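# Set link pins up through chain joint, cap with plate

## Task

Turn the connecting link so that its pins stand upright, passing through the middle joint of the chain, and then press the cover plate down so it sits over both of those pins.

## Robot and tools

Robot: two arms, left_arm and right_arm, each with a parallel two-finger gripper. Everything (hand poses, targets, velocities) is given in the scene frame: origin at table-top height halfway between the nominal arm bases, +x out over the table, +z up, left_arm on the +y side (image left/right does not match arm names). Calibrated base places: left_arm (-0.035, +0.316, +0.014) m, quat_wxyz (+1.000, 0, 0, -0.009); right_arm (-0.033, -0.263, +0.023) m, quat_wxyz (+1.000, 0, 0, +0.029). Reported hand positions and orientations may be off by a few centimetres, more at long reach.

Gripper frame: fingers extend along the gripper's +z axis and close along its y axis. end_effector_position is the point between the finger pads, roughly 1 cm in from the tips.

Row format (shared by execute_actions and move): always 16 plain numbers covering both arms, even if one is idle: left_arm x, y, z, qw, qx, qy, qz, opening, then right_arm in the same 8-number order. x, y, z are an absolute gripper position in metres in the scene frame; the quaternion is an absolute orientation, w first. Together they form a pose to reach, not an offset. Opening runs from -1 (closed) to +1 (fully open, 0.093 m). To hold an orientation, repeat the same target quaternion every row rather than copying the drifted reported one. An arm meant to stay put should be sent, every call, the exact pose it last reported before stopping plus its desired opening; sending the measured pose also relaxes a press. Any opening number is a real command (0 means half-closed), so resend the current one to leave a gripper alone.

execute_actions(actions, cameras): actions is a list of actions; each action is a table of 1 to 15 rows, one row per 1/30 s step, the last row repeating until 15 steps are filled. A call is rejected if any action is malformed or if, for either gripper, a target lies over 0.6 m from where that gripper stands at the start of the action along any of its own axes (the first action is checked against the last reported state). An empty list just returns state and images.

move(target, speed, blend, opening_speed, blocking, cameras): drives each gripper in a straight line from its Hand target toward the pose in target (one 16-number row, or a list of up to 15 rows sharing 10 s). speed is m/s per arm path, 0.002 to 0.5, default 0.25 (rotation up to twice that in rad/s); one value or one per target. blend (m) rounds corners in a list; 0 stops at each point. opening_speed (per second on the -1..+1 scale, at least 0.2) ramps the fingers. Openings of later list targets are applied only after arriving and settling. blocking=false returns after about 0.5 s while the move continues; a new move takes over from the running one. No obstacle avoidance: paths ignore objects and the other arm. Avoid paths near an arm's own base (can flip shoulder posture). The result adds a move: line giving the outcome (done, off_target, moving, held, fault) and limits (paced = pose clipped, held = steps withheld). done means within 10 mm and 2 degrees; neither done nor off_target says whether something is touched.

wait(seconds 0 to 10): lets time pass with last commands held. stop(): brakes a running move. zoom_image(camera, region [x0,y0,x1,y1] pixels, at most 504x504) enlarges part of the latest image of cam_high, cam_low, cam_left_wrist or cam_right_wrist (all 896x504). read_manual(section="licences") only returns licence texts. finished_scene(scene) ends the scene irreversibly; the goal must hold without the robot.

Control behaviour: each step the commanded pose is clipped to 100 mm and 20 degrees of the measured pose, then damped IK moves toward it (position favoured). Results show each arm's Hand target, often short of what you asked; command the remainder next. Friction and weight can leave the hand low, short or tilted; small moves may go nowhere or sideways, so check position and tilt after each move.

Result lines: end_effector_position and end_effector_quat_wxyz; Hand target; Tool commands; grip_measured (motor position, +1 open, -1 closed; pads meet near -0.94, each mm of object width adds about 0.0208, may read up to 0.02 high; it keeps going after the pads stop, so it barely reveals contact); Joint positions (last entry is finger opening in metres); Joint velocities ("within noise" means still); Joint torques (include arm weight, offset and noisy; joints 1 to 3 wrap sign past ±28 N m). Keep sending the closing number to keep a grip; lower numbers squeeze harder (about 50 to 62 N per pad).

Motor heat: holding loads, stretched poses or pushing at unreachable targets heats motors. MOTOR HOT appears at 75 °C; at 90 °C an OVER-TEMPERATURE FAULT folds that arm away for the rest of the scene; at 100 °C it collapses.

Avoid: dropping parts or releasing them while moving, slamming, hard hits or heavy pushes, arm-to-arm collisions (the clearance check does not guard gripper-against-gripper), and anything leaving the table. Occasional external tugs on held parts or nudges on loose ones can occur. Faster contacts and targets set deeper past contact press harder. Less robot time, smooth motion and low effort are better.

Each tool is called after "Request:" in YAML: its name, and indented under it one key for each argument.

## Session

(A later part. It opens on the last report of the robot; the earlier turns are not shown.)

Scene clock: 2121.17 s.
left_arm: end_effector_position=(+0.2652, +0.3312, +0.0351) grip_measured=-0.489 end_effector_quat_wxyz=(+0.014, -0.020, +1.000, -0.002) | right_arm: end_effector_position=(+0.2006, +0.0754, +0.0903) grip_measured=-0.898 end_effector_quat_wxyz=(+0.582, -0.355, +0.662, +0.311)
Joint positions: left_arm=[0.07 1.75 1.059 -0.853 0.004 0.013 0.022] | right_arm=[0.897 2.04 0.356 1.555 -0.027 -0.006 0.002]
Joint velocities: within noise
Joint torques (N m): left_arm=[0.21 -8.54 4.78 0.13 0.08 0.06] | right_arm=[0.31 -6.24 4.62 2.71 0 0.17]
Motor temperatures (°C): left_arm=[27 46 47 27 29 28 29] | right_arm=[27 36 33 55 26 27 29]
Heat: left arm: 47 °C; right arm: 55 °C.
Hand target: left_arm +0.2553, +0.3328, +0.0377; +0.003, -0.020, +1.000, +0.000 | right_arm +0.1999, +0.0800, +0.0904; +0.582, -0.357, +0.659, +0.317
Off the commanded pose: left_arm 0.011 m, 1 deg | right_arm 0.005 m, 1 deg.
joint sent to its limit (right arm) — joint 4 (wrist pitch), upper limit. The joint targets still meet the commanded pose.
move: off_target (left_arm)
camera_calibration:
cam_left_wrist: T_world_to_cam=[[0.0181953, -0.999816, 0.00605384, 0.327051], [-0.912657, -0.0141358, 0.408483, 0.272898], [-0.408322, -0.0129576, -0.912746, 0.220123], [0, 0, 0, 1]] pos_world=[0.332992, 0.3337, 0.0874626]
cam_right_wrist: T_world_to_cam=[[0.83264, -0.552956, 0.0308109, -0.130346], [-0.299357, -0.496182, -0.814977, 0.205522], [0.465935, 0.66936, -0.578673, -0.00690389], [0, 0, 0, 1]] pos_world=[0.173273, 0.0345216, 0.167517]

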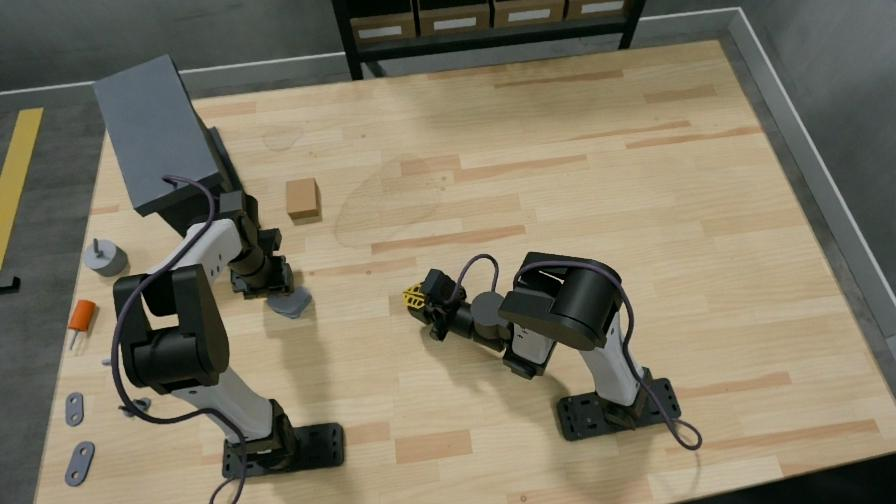

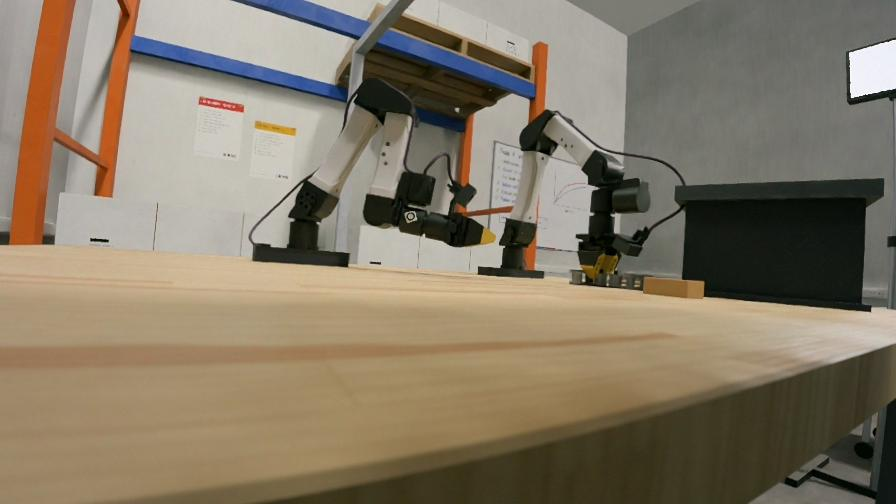

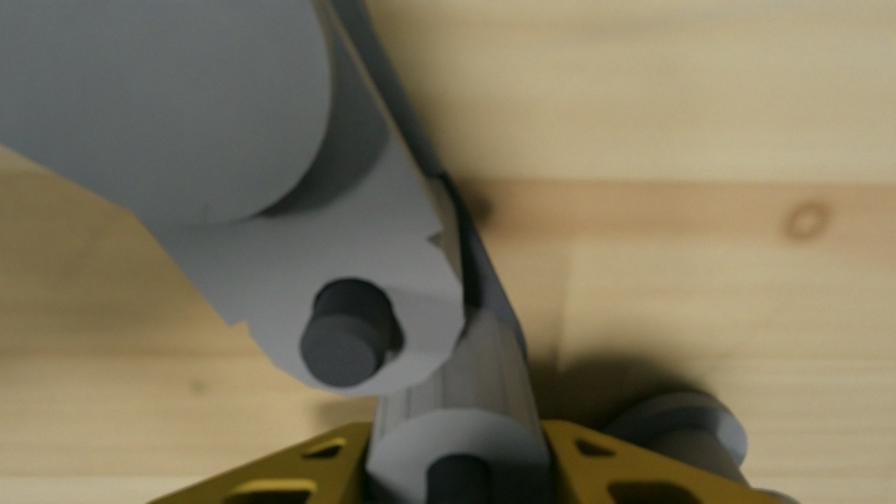

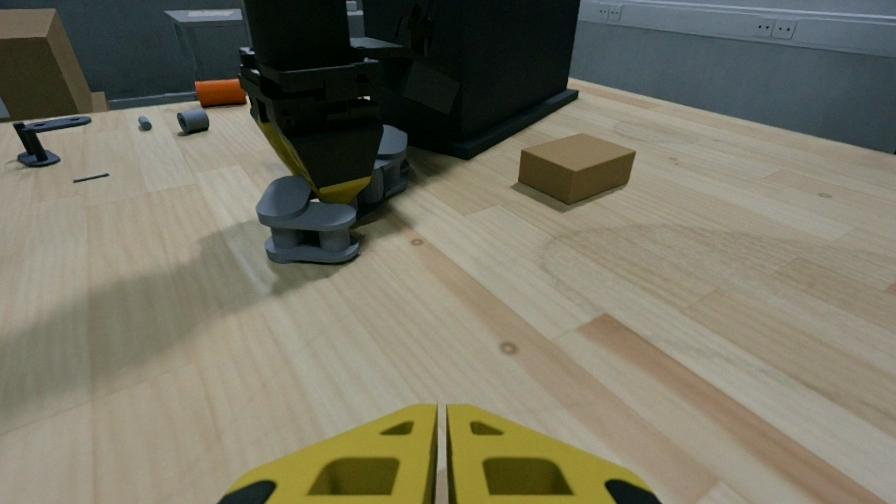

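Request:
move:
  target: [0.265,0.333,0.036,0.003,-0.02,0.9998,0,0.1,0.20,0.0801,0.0904,0.582,-0.357,0.659,0.317,-0.9]
  speed: 0.02
  opening_speed: 0.4
  cameras: []

Request:
move:
  target:
    - [0.265,0.333,0.17,0.003,-0.02,0.9998,0,0.1,0.20,0.0801,0.0904,0.582,-0.357,0.659,0.317,-0.9]
    - [0.260,0.333,0.18,0.2164,0,0.9763,0,0.1,0.20,0.0801,0.0904,0.582,-0.357,0.659,0.317,-0.9]
  speed: 0.12

Request:
zoom_image:
  camera: "cam_left_wrist"
  region: [300, 100, 600, 400]

Request:
zoom_image:
  camera: "cam_right_wrist"
  region: [230, 70, 430, 270]

Scene clock: 2136.07 s.
left_arm: end_effector_position=(+0.2627, +0.3310, +0.0346) grip_measured=+0.098 end_effector_quat_wxyz=(+0.005, -0.020, +1.000, -0.002) | right_arm: end_effector_position=(+0.2006, +0.0754, +0.0903) grip_measured=-0.898 end_effector_quat_wxyz=(+0.582, -0.355, +0.662, +0.311)
Joint positions: left_arm=[0.07 1.756 1.065 -0.87 0.004 0.013 0.05] | right_arm=[0.897 2.04 0.356 1.555 -0.027 -0.006 0.002]
Joint velocities: within noise
Joint torques (N m): left_arm=[0.06 -5.97 7.41 0.24 0.06 0.05] | right_arm=[0.18 -6.3 4.51 2.66 -0.02 0.18]
Motor temperatures (°C): left_arm=[27 47 47 26 29 28 29] | right_arm=[27 36 33 55 26 27 29]
Heat: left arm: 47 °C; right arm: 55 °C.
Hand target: left_arm +0.2649, +0.3329, +0.0360; +0.003, -0.020, +1.000, +0.000 | right_arm +0.1999, +0.0800, +0.0904; +0.582, -0.357, +0.659, +0.317
Off the commanded pose: left_arm 0.003 m, 0 deg | right_arm 0.005 m, 1 deg.
joint sent to its limit (right arm) — joint 4 (wrist pitch), upper limit. The joint targets still meet the commanded pose.
move: done
No camera images: "cameras" was empty.

Scene clock: 2139.73 s.
left_arm: end_effector_position=(+0.2591, +0.3331, +0.1766) grip_measured=+0.098 end_effector_quat_wxyz=(+0.205, -0.002, +0.979, +0.004) | right_arm: end_effector_position=(+0.2006, +0.0754, +0.0903) grip_measured=-0.898 end_effector_quat_wxyz=(+0.582, -0.355, +0.662, +0.311)
Joint positions: left_arm=[0.086 1.286 1.116 -0.989 0.018 0.06 0.05] | right_arm=[0.897 2.04 0.356 1.555 -0.027 -0.006 0.002]
Joint velocities: within noise
Joint torques (N m): left_arm=[0.39 -5.27 6.75 1.14 0.25 0.1] | right_arm=[0.31 -6.27 4.75 2.69 0.02 0.17]
Motor temperatures (°C): left_arm=[27 47 47 27 29 28 29] | right_arm=[27 36 33 55 26 27 29]
Heat: left arm: 47 °C; right arm: 55 °C.
Hand target: left_arm +0.2600, +0.3330, +0.1800; +0.216, +0.000, +0.976, +0.000 | right_arm +0.1999, +0.0800, +0.0904; +0.582, -0.357, +0.659, +0.317
Off the commanded pose: left_arm 0.003 m, 1 deg | right_arm 0.005 m, 1 deg.
joint sent to its limit (right arm) — joint 4 (wrist pitch), upper limit. The joint targets still meet the commanded pose.
move: done
camera_calibration:
cam_left_wrist: T_world_to_cam=[[-0.0148919, -0.999799, -0.0134343, 0.340226], [-0.999277, 0.0144113, 0.0351857, 0.288406], [-0.034985, 0.0139485, -0.99929, 0.256463], [0, 0, 0, 1]] pos_world=[0.302237, 0.332424, 0.250704]
cam_right_wrist: T_world_to_cam=[[0.83264, -0.552956, 0.0308109, -0.130346], [-0.299357, -0.496182, -0.814977, 0.205522], [0.465935, 0.66936, -0.578673, -0.00690389], [0, 0, 0, 1]] pos_world=[0.173273, 0.0345216, 0.167517]

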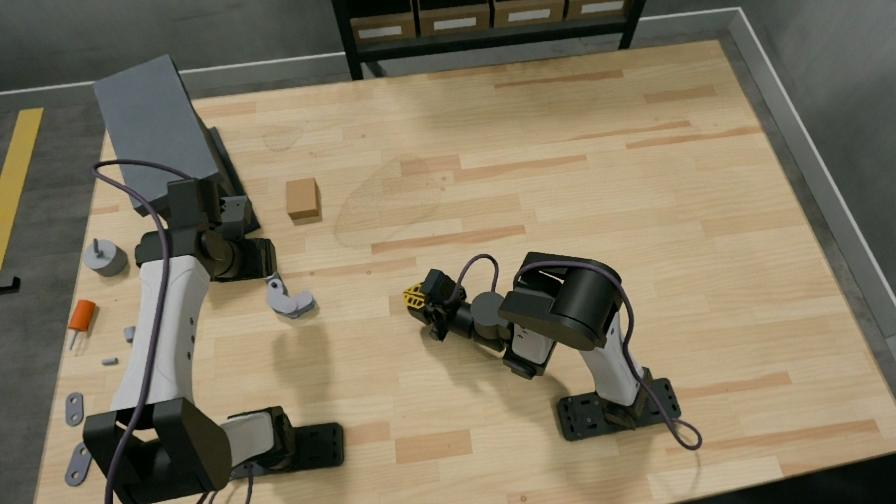

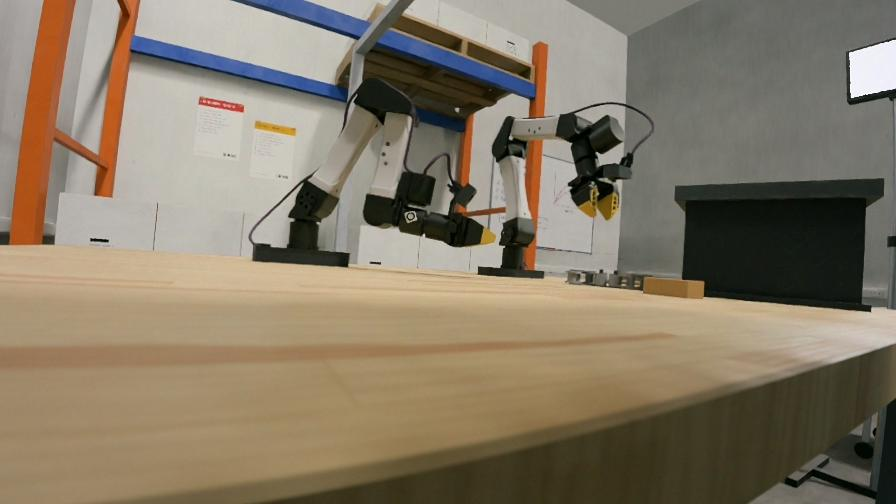

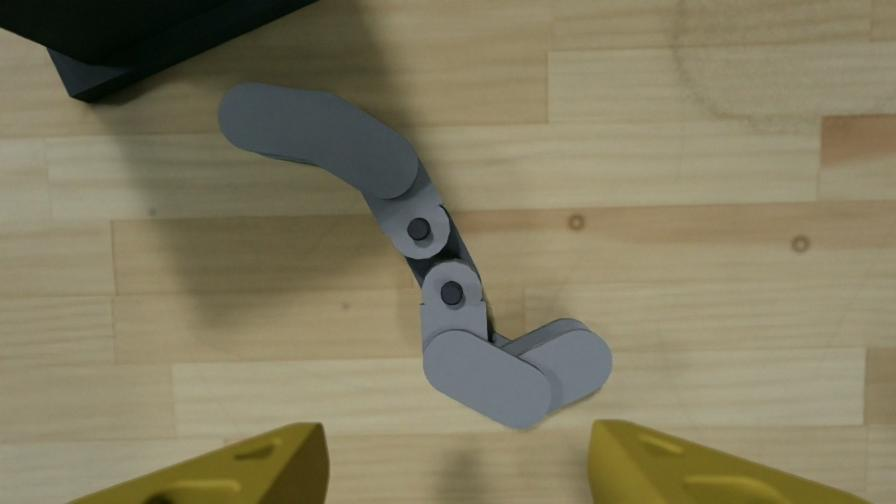

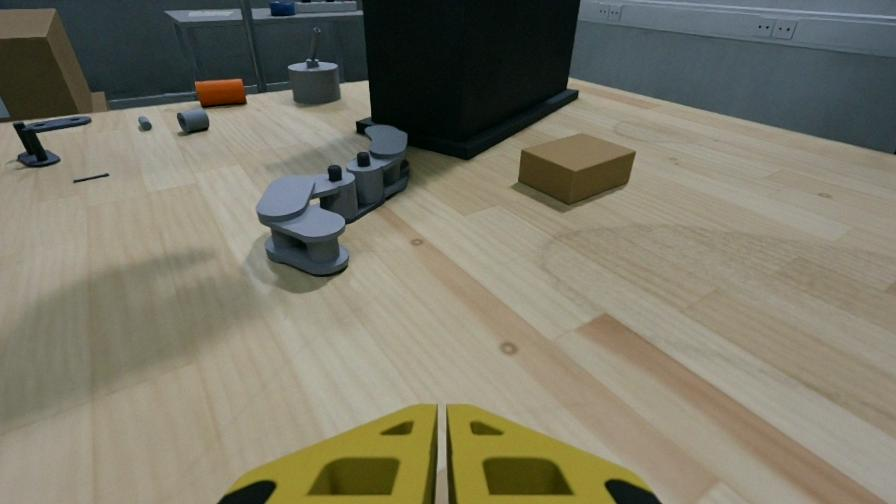

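Scaled by 1.680 from the camera's 896x504 image, which has a finer 1280x720 frame.

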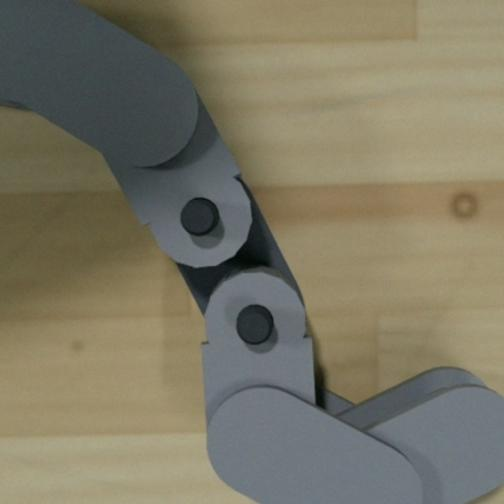

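Scaled by 2.520 from the camera's 896x504 image, which has a finer 1280x720 frame.

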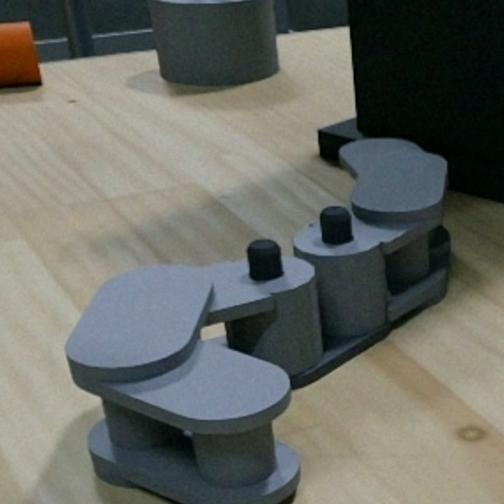

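Request:
move:
  target:
    - [0.24,0.45,0.20,0.2153,-0.0987,0.9713,0.0219,0.1,0.20,0.0801,0.0904,0.582,-0.357,0.659,0.317,-0.9]
    - [0.18,0.60,0.20,0.2153,-0.0987,0.9713,0.0219,0.1,0.20,0.0801,0.0904,0.582,-0.357,0.659,0.317,-0.9]
    - [0.055,0.709,0.18,0.2153,-0.0987,0.9713,0.0219,0.1,0.20,0.0801,0.0904,0.582,-0.357,0.659,0.317,-0.9]
  speed: 0.15
  blend: 0.03

Request:
zoom_image:
  camera: "cam_left_wrist"
  region: [300, 100, 600, 400]

Scene clock: 2169.30 s.
left_arm: end_effector_position=(+0.0526, +0.7065, +0.1757) grip_measured=+0.098 end_effector_quat_wxyz=(+0.208, -0.105, +0.972, +0.020) | right_arm: end_effector_position=(+0.2006, +0.0754, +0.0903) grip_measured=-0.898 end_effector_quat_wxyz=(+0.582, -0.355, +0.662, +0.311)
Joint positions: left_arm=[1.535 1.953 1.834 -1.339 0.407 1.28 0.05] | right_arm=[0.897 2.04 0.356 1.555 -0.027 -0.006 0.002]
Joint velocities: within noise
Joint torques (N m): left_arm=[-0.42 -8.12 8.84 0.39 0.52 0.05] | right_arm=[0.36 -6.31 4.42 2.7 -0.02 0.16]
Motor temperatures (°C): left_arm=[27 43 48 29 29 28 28] | right_arm=[27 36 33 55 26 27 29]
Heat: left arm: 48 °C; right arm: 55 °C.
Hand target: left_arm +0.0550, +0.7089, +0.1800; +0.215, -0.099, +0.971, +0.022 | right_arm +0.1999, +0.0800, +0.0904; +0.582, -0.357, +0.659, +0.317
Off the commanded pose: left_arm 0.005 m, 1 deg | right_arm 0.005 m, 1 deg.
joint sent to its limit (right arm) — joint 4 (wrist pitch), upper limit. The joint targets still meet the commanded pose.
move: done
camera_calibration:
cam_left_wrist: T_world_to_cam=[[0.191007, -0.981588, -0.00104958, 0.684574], [-0.981251, -0.190969, 0.0260079, 0.222496], [-0.0257295, -0.0039378, -0.999661, 0.255364], [0, 0, 0, 1]] pos_world=[0.0941364, 0.715465, 0.250209]
cam_right_wrist: T_world_to_cam=[[0.83264, -0.552956, 0.0308109, -0.130346], [-0.299357, -0.496182, -0.814977, 0.205522], [0.465935, 0.66936, -0.578673, -0.00690389], [0, 0, 0, 1]] pos_world=[0.173273, 0.0345216, 0.167517]

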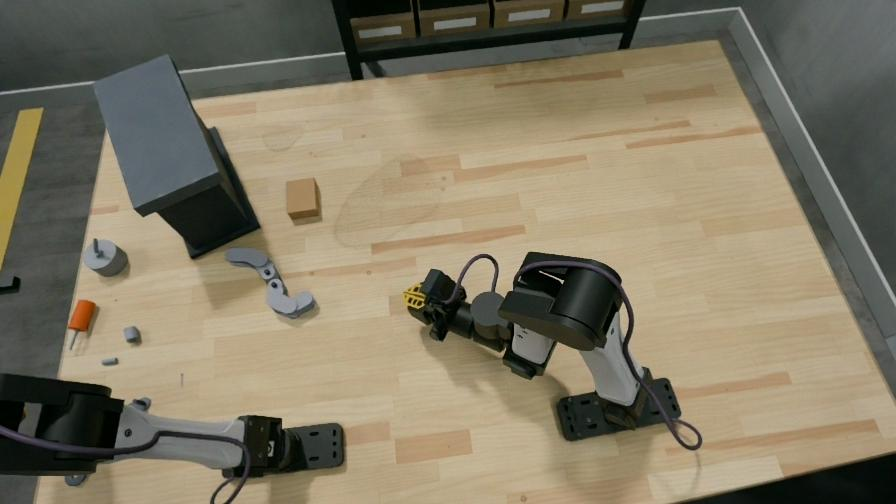

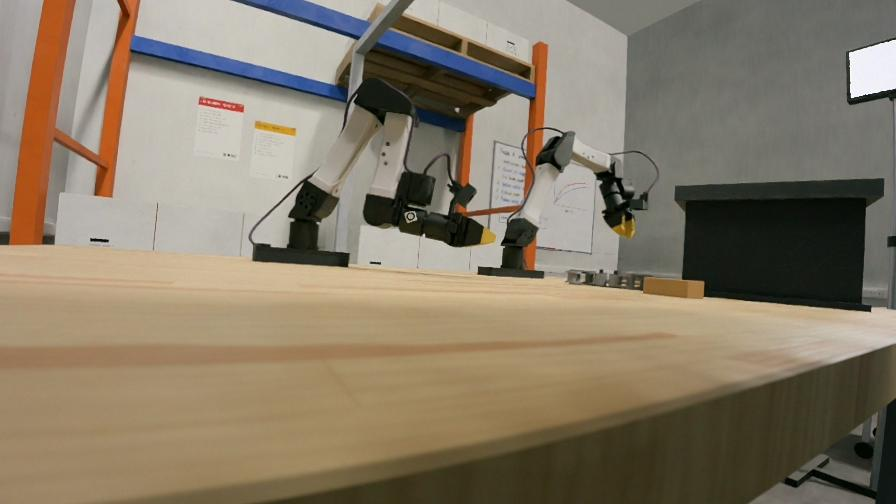

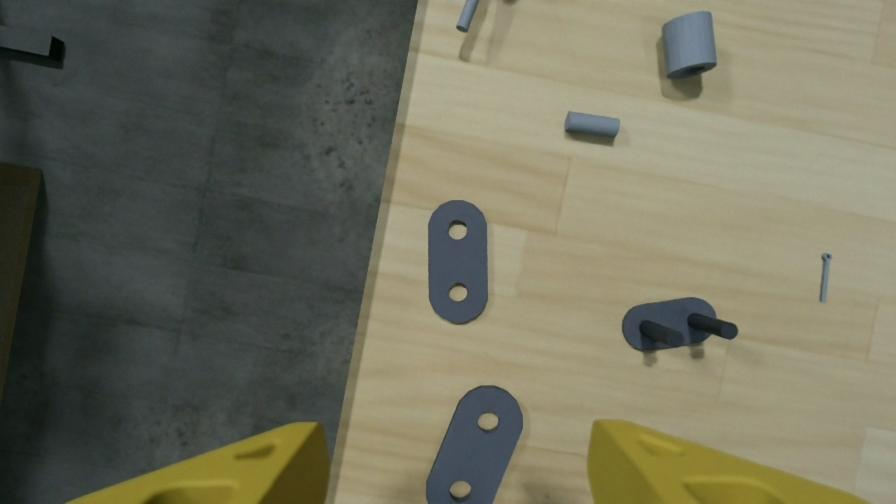

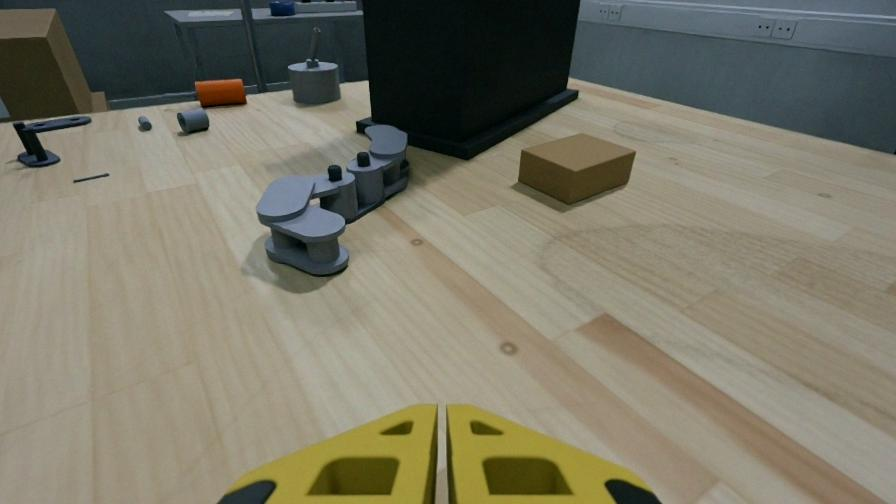

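Scaled by 1.680 from the camera's 896x504 image, which has a finer 1280x720 frame.

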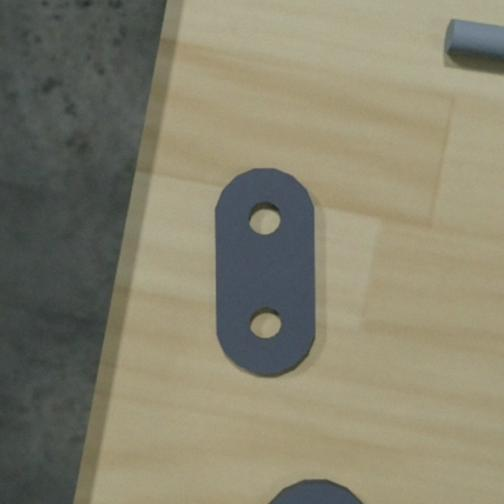

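Request:
move:
  target:
    - [0.081,0.706,0.10,0,-0.1002,0.995,0,0.4,0.20,0.0801,0.0904,0.582,-0.357,0.659,0.317,-0.9]
    - [0.081,0.706,0.055,0,-0.1002,0.995,0,0.4,0.20,0.0801,0.0904,0.582,-0.357,0.659,0.317,-0.9]
  speed: 0.12

Scene clock: 2194.03 s.
left_arm: end_effector_position=(+0.0809, +0.7038, +0.0567) grip_measured=+0.398 end_effector_quat_wxyz=(+0.005, -0.098, +0.995, -0.006) | right_arm: end_effector_position=(+0.2006, +0.0754, +0.0903) grip_measured=-0.898 end_effector_quat_wxyz=(+0.582, -0.355, +0.662, +0.311)
Joint positions: left_arm=[1.304 2.128 1.679 -1.128 0.014 1.09 0.064] | right_arm=[0.897 2.04 0.356 1.555 -0.027 -0.006 0.002]
Joint velocities: within noise
Joint torques (N m): left_arm=[-0.73 -9.58 6.27 0.37 0.03 -0.07] | right_arm=[0.23 -6.24 4.45 2.65 0.01 0.15]
Motor temperatures (°C): left_arm=[27 44 49 27 29 28 28] | right_arm=[27 36 33 55 26 27 29]
Heat: left arm: 49 °C; right arm: 55 °C.
Hand target: left_arm +0.0810, +0.7060, +0.0550; +0.000, -0.100, +0.995, +0.000 | right_arm +0.1999, +0.0800, +0.0904; +0.582, -0.357, +0.659, +0.317
Off the commanded pose: left_arm 0.003 m, 1 deg | right_arm 0.005 m, 1 deg.
joint sent to its limit (right arm) — joint 4 (wrist pitch), upper limit. The joint targets still meet the commanded pose.
move: done
camera_calibration:
cam_left_wrist: T_world_to_cam=[[0.173832, -0.984655, 0.0153854, 0.679048], [-0.89267, -0.150957, 0.42468, 0.194931], [-0.415841, -0.0875569, -0.905213, 0.222153], [0, 0, 0, 1]] pos_world=[0.148349, 0.717505, 0.107865]
cam_right_wrist: T_world_to_cam=[[0.83264, -0.552956, 0.0308109, -0.130346], [-0.299357, -0.496182, -0.814977, 0.205522], [0.465935, 0.66936, -0.578673, -0.00690389], [0, 0, 0, 1]] pos_world=[0.173273, 0.0345216, 0.167517]

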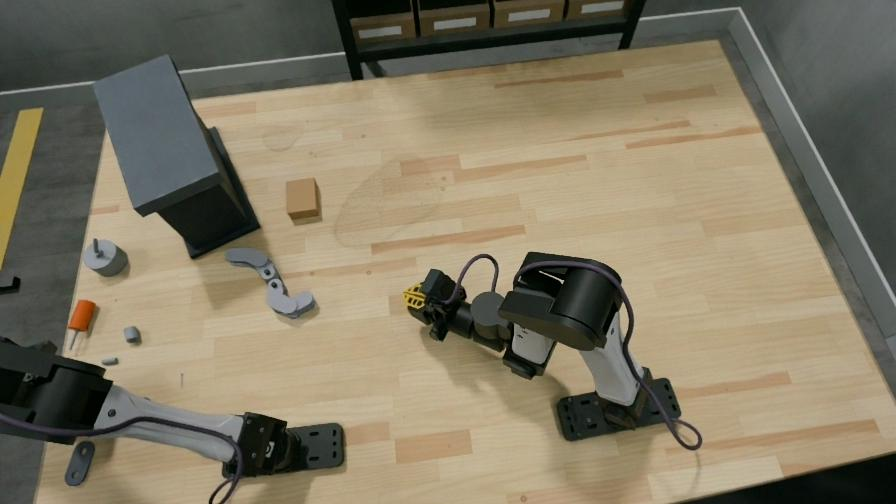

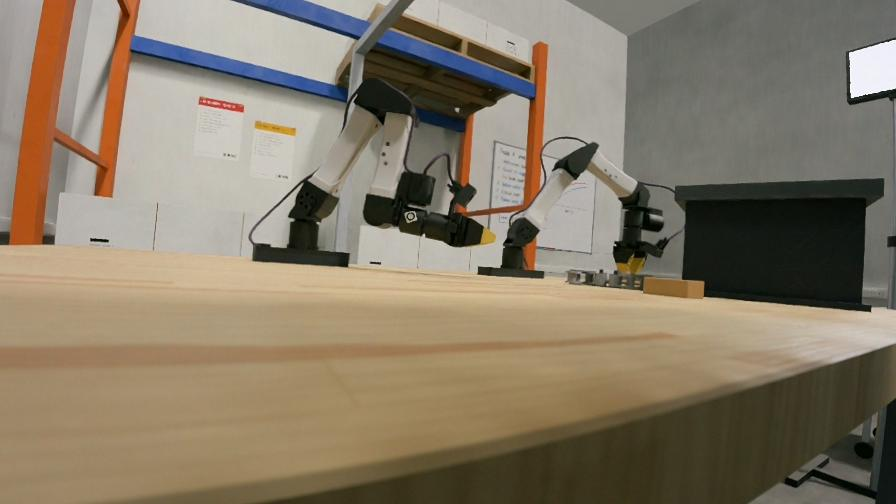

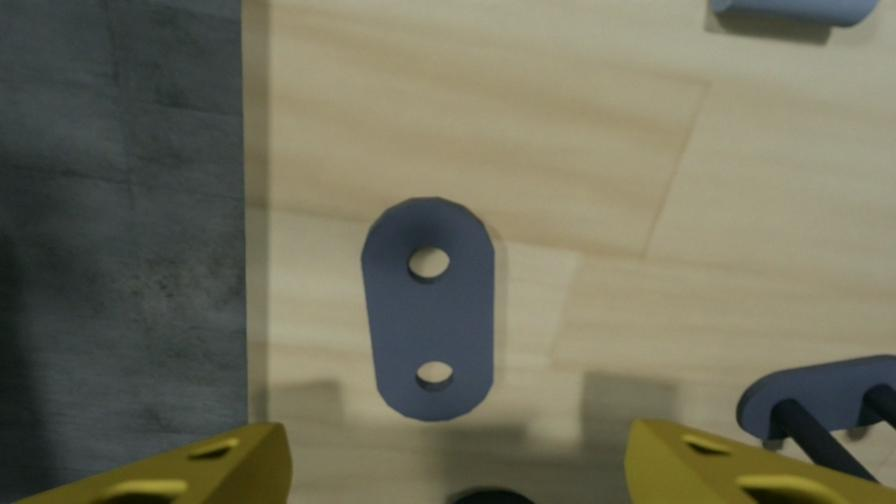

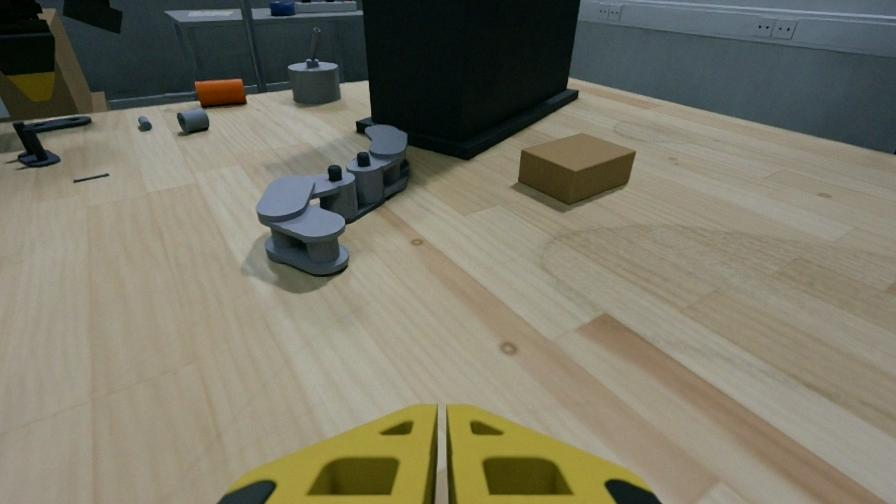

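Request:
move:
  target:
    - [0.081,0.712,0.025,0,-0.1002,0.995,0,0.3,0.20,0.0801,0.0904,0.582,-0.357,0.659,0.317,-0.9]
  speed: 0.04

Scene clock: 2209.03 s.
left_arm: end_effector_position=(+0.0829, +0.7107, +0.0294) grip_measured=+0.302 end_effector_quat_wxyz=(+0.006, -0.098, +0.995, -0.002) | right_arm: end_effector_position=(+0.2006, +0.0754, +0.0903) grip_measured=-0.898 end_effector_quat_wxyz=(+0.582, -0.355, +0.662, +0.311)
Joint positions: left_arm=[1.304 2.176 1.643 -1.037 0.013 1.089 0.06] | right_arm=[0.897 2.04 0.356 1.555 -0.027 -0.006 0.002]
Joint velocities: within noise
Joint torques (N m): left_arm=[-0.32 -9.33 5.81 0.39 0.04 -0.03] | right_arm=[0.27 -6.16 4.56 2.73 0 0.17]
Motor temperatures (°C): left_arm=[27 45 48 27 29 28 28] | right_arm=[27 36 33 55 26 27 29]
Heat: left arm: 48 °C; right arm: 55 °C.
Hand target: left_arm +0.0809, +0.7119, +0.0251; +0.000, -0.100, +0.995, +0.000 | right_arm +0.1999, +0.0800, +0.0904; +0.582, -0.357, +0.659, +0.317
Off the commanded pose: left_arm 0.005 m, 1 deg | right_arm 0.005 m, 1 deg.
joint sent to its limit (right arm) — joint 4 (wrist pitch), upper limit. The joint targets still meet the commanded pose.
move: done
camera_calibration:
cam_left_wrist: T_world_to_cam=[[0.174185, -0.984677, 0.00838336, 0.686086], [-0.893363, -0.154439, 0.421961, 0.211921], [-0.414201, -0.0809887, -0.906575, 0.194062], [0, 0, 0, 1]] pos_world=[0.150197, 0.724019, 0.0807573]
cam_right_wrist: T_world_to_cam=[[0.83264, -0.552956, 0.0308109, -0.130346], [-0.299357, -0.496182, -0.814977, 0.205522], [0.465935, 0.66936, -0.578673, -0.00690389], [0, 0, 0, 1]] pos_world=[0.173273, 0.0345216, 0.167517]

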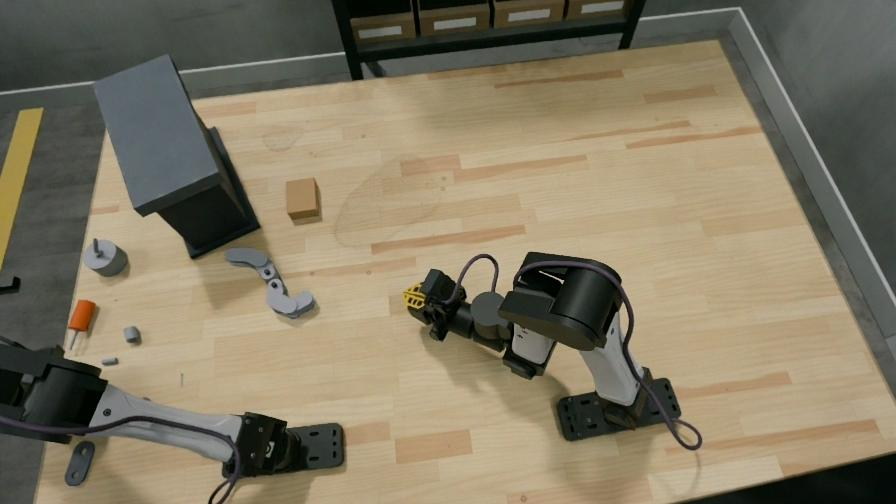

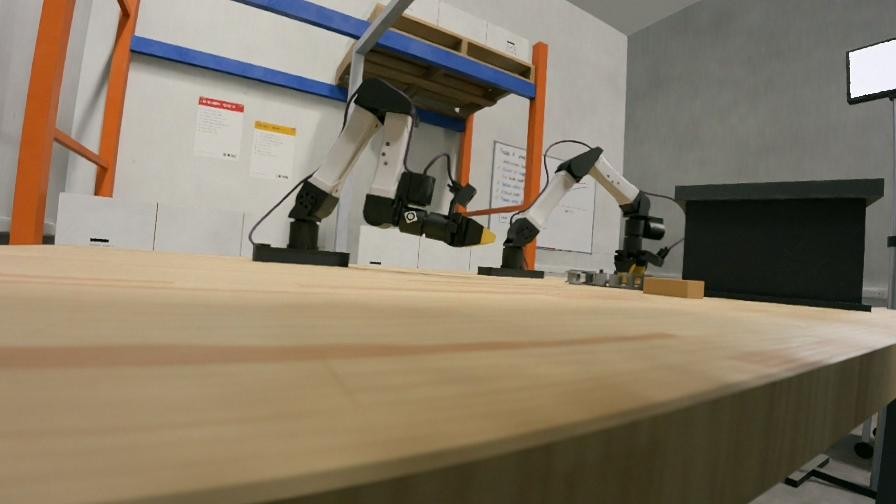

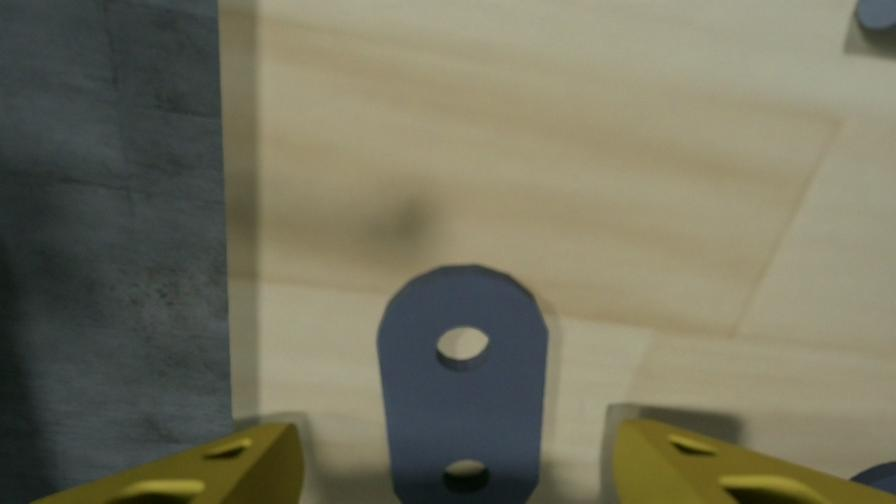

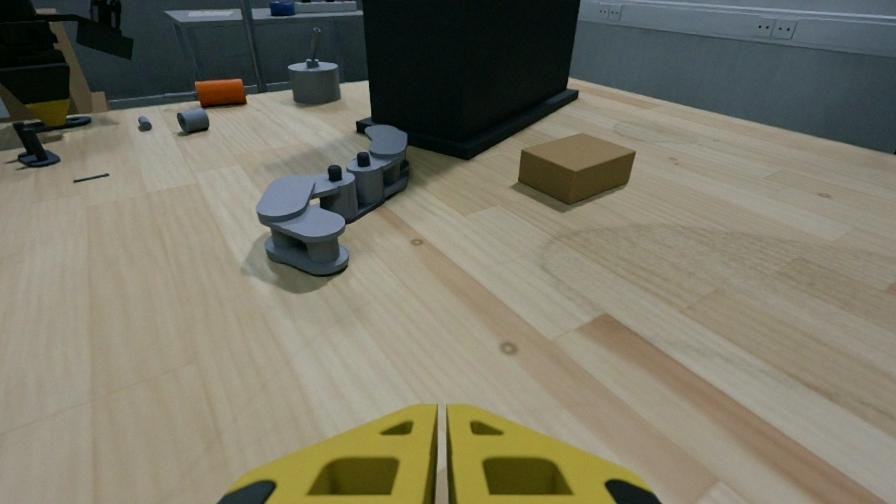

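Request:
move:
  target:
    - [0.082,0.711,0.016,0,-0.1002,0.995,0,0.3,0.20,0.0801,0.0904,0.582,-0.357,0.659,0.317,-0.9]
  speed: 0.03

Request:
zoom_image:
  camera: "cam_right_wrist"
  region: [0, 60, 120, 180]

Request:
zoom_image:
  camera: "cam_low"
  region: [600, 240, 660, 300]

Scene clock: 2232.37 s.
left_arm: end_effector_position=(+0.0828, +0.7111, +0.0240) grip_measured=+0.301 end_effector_quat_wxyz=(+0.007, -0.098, +0.995, +0.000) | right_arm: end_effector_position=(+0.2006, +0.0754, +0.0903) grip_measured=-0.898 end_effector_quat_wxyz=(+0.582, -0.355, +0.662, +0.311)
Joint positions: left_arm=[1.304 2.179 1.626 -1.012 0.012 1.089 0.06] | right_arm=[0.897 2.04 0.356 1.555 -0.027 -0.006 0.002]
Joint velocities: within noise
Joint torques (N m): left_arm=[-0.59 -8.91 5.22 0.47 0.05 -0.05] | right_arm=[0.27 -6.15 4.48 2.69 -0.01 0.17]
Motor temperatures (°C): left_arm=[27 49 47 26 29 28 28] | right_arm=[27 36 33 55 26 27 29]
Heat: left arm: 49 °C; right arm: 55 °C.
Hand target: left_arm +0.0819, +0.7109, +0.0160; +0.000, -0.100, +0.995, +0.000 | right_arm +0.1999, +0.0800, +0.0904; +0.582, -0.357, +0.659, +0.317
Off the commanded pose: left_arm 0.008 m, 1 deg | right_arm 0.005 m, 1 deg.
joint sent to its limit (right arm) — joint 4 (wrist pitch), upper limit. The joint targets still meet the commanded pose.
move: done
camera_calibration:
cam_left_wrist: T_world_to_cam=[[0.174187, -0.984707, 0.00343154, 0.686664], [-0.893487, -0.156584, 0.420908, 0.215709], [-0.413933, -0.0763826, -0.907097, 0.185943], [0, 0, 0, 1]] pos_world=[0.150094, 0.724142, 0.0755185]
cam_right_wrist: T_world_to_cam=[[0.83264, -0.552956, 0.0308109, -0.130346], [-0.299357, -0.496182, -0.814977, 0.205522], [0.465935, 0.66936, -0.578673, -0.00690389], [0, 0, 0, 1]] pos_world=[0.173273, 0.0345216, 0.167517]

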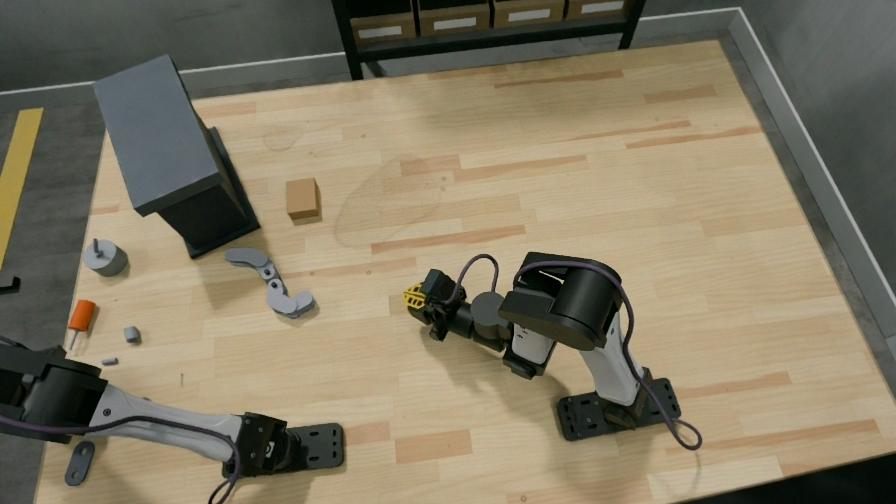

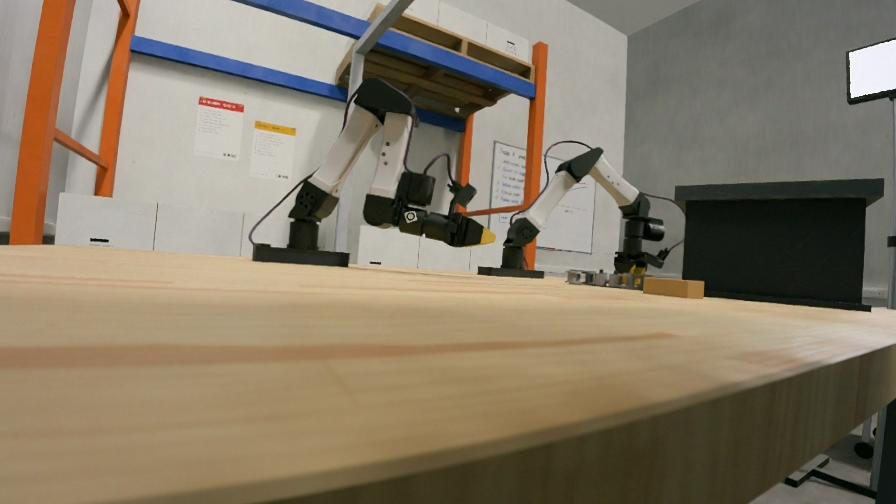

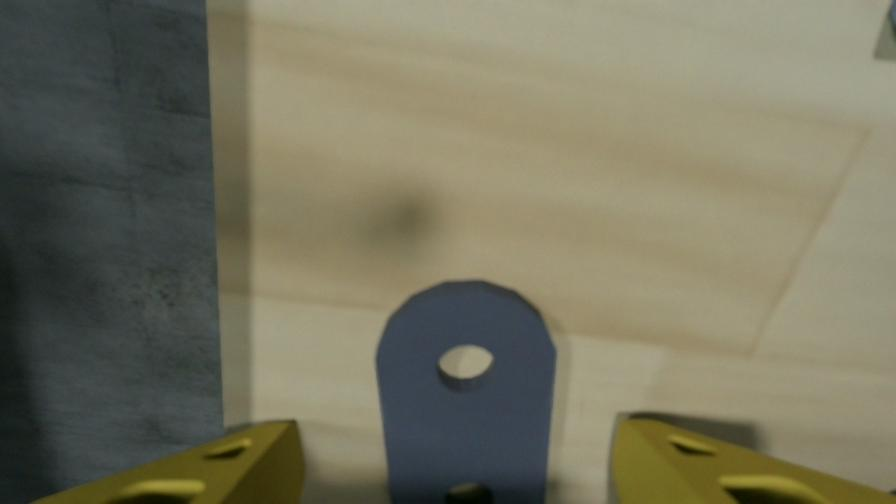

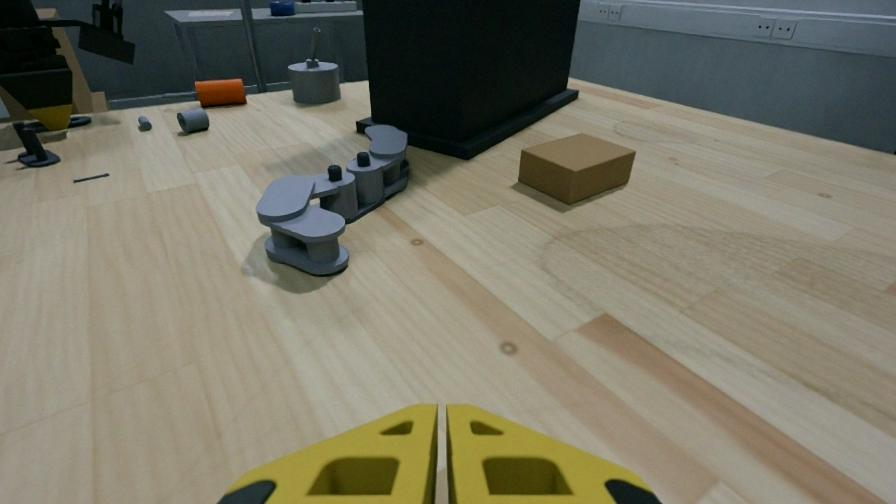

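Scaled by 4.200 from the camera's 896x504 image, which has a finer 1280x720 frame.

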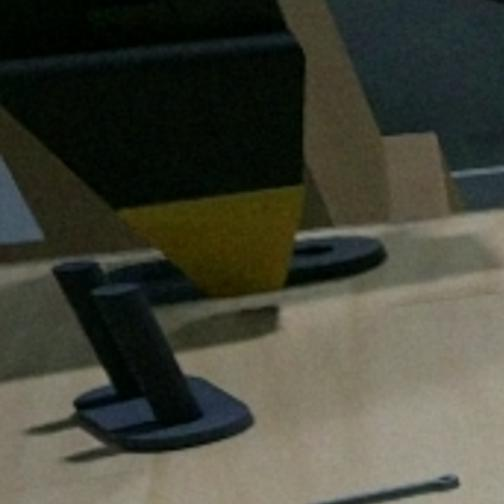

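Scaled by 8.400 from the camera's 896x504 image, which has a finer 1280x720 frame.

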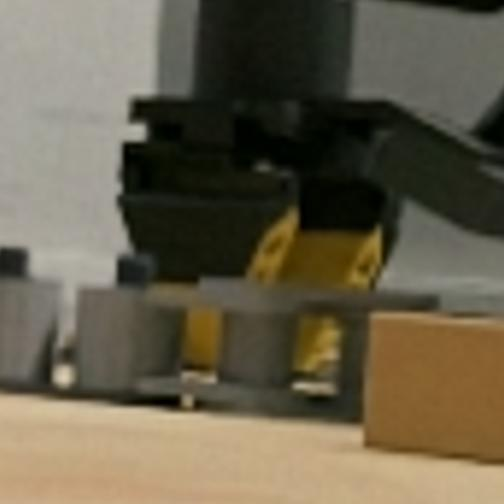

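Request:
move:
  target:
    - [0.082,0.711,0.011,0,-0.1002,0.995,0,0.3,0.20,0.0801,0.0904,0.582,-0.357,0.659,0.317,-0.9]
  speed: 0.03
  cameras: ["cam_right_wrist","cam_left_wrist"]

Request:
zoom_image:
  camera: "cam_right_wrist"
  region: [0, 60, 120, 180]

Scene clock: 2246.60 s.
left_arm: end_effector_position=(+0.0827, +0.7109, +0.0234) grip_measured=+0.301 end_effector_quat_wxyz=(+0.007, -0.098, +0.995, +0.000) | right_arm: end_effector_position=(+0.2006, +0.0754, +0.0903) grip_measured=-0.898 end_effector_quat_wxyz=(+0.582, -0.355, +0.662, +0.311)
Joint positions: left_arm=[1.304 2.179 1.623 -1.009 0.012 1.089 0.06] | right_arm=[0.897 2.04 0.356 1.555 -0.027 -0.006 0.002]
Joint velocities: within noise
Joint torques (N m): left_arm=[-0.69 -8.35 4.56 0.6 0.06 -0.05] | right_arm=[0.31 -6.2 4.57 2.7 0.01 0.16]
Motor temperatures (°C): left_arm=[27 47 47 26 29 28 28] | right_arm=[27 36 33 55 26 27 29]
Heat: left arm: 47 °C; right arm: 55 °C.
Hand target: left_arm +0.0818, +0.7106, +0.0112; +0.000, -0.100, +0.995, +0.000 | right_arm +0.1999, +0.0800, +0.0904; +0.582, -0.357, +0.659, +0.317
Off the commanded pose: left_arm 0.012 m, 1 deg | right_arm 0.005 m, 1 deg.
joint sent to its limit (right arm) — joint 4 (wrist pitch), upper limit. The joint targets still meet the commanded pose.
move: off_target (left_arm)
camera_calibration:
cam_left_wrist: T_world_to_cam=[[0.174187, -0.984707, 0.00343154, 0.68648], [-0.893487, -0.156584, 0.420908, 0.215895], [-0.413933, -0.0763826, -0.907097, 0.185323], [0, 0, 0, 1]] pos_world=[0.150035, 0.723942, 0.0748779]
cam_right_wrist: T_world_to_cam=[[0.83264, -0.552956, 0.0308109, -0.130346], [-0.299357, -0.496182, -0.814977, 0.205522], [0.465935, 0.66936, -0.578673, -0.00690389], [0, 0, 0, 1]] pos_world=[0.173273, 0.0345216, 0.167517]
Images, in order (width x height): cam_left_wrist 896x504, cam_right_wrist 896x504.

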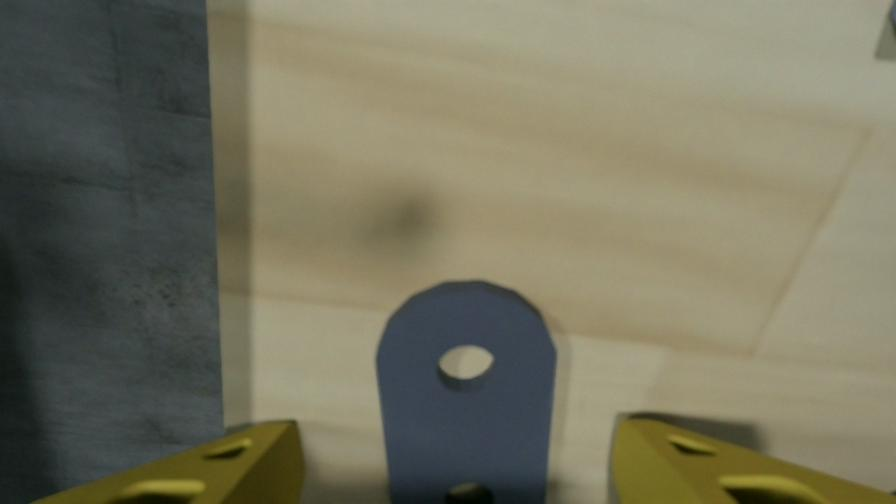

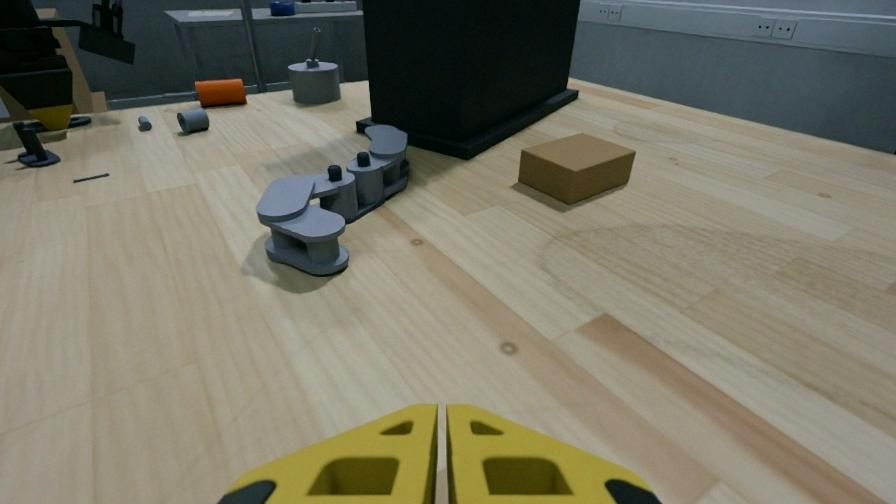

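Scaled by 4.200 from the camera's 896x504 image, which has a finer 1280x720 frame.

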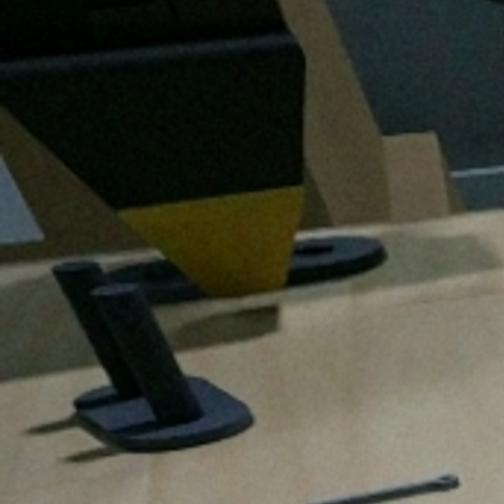

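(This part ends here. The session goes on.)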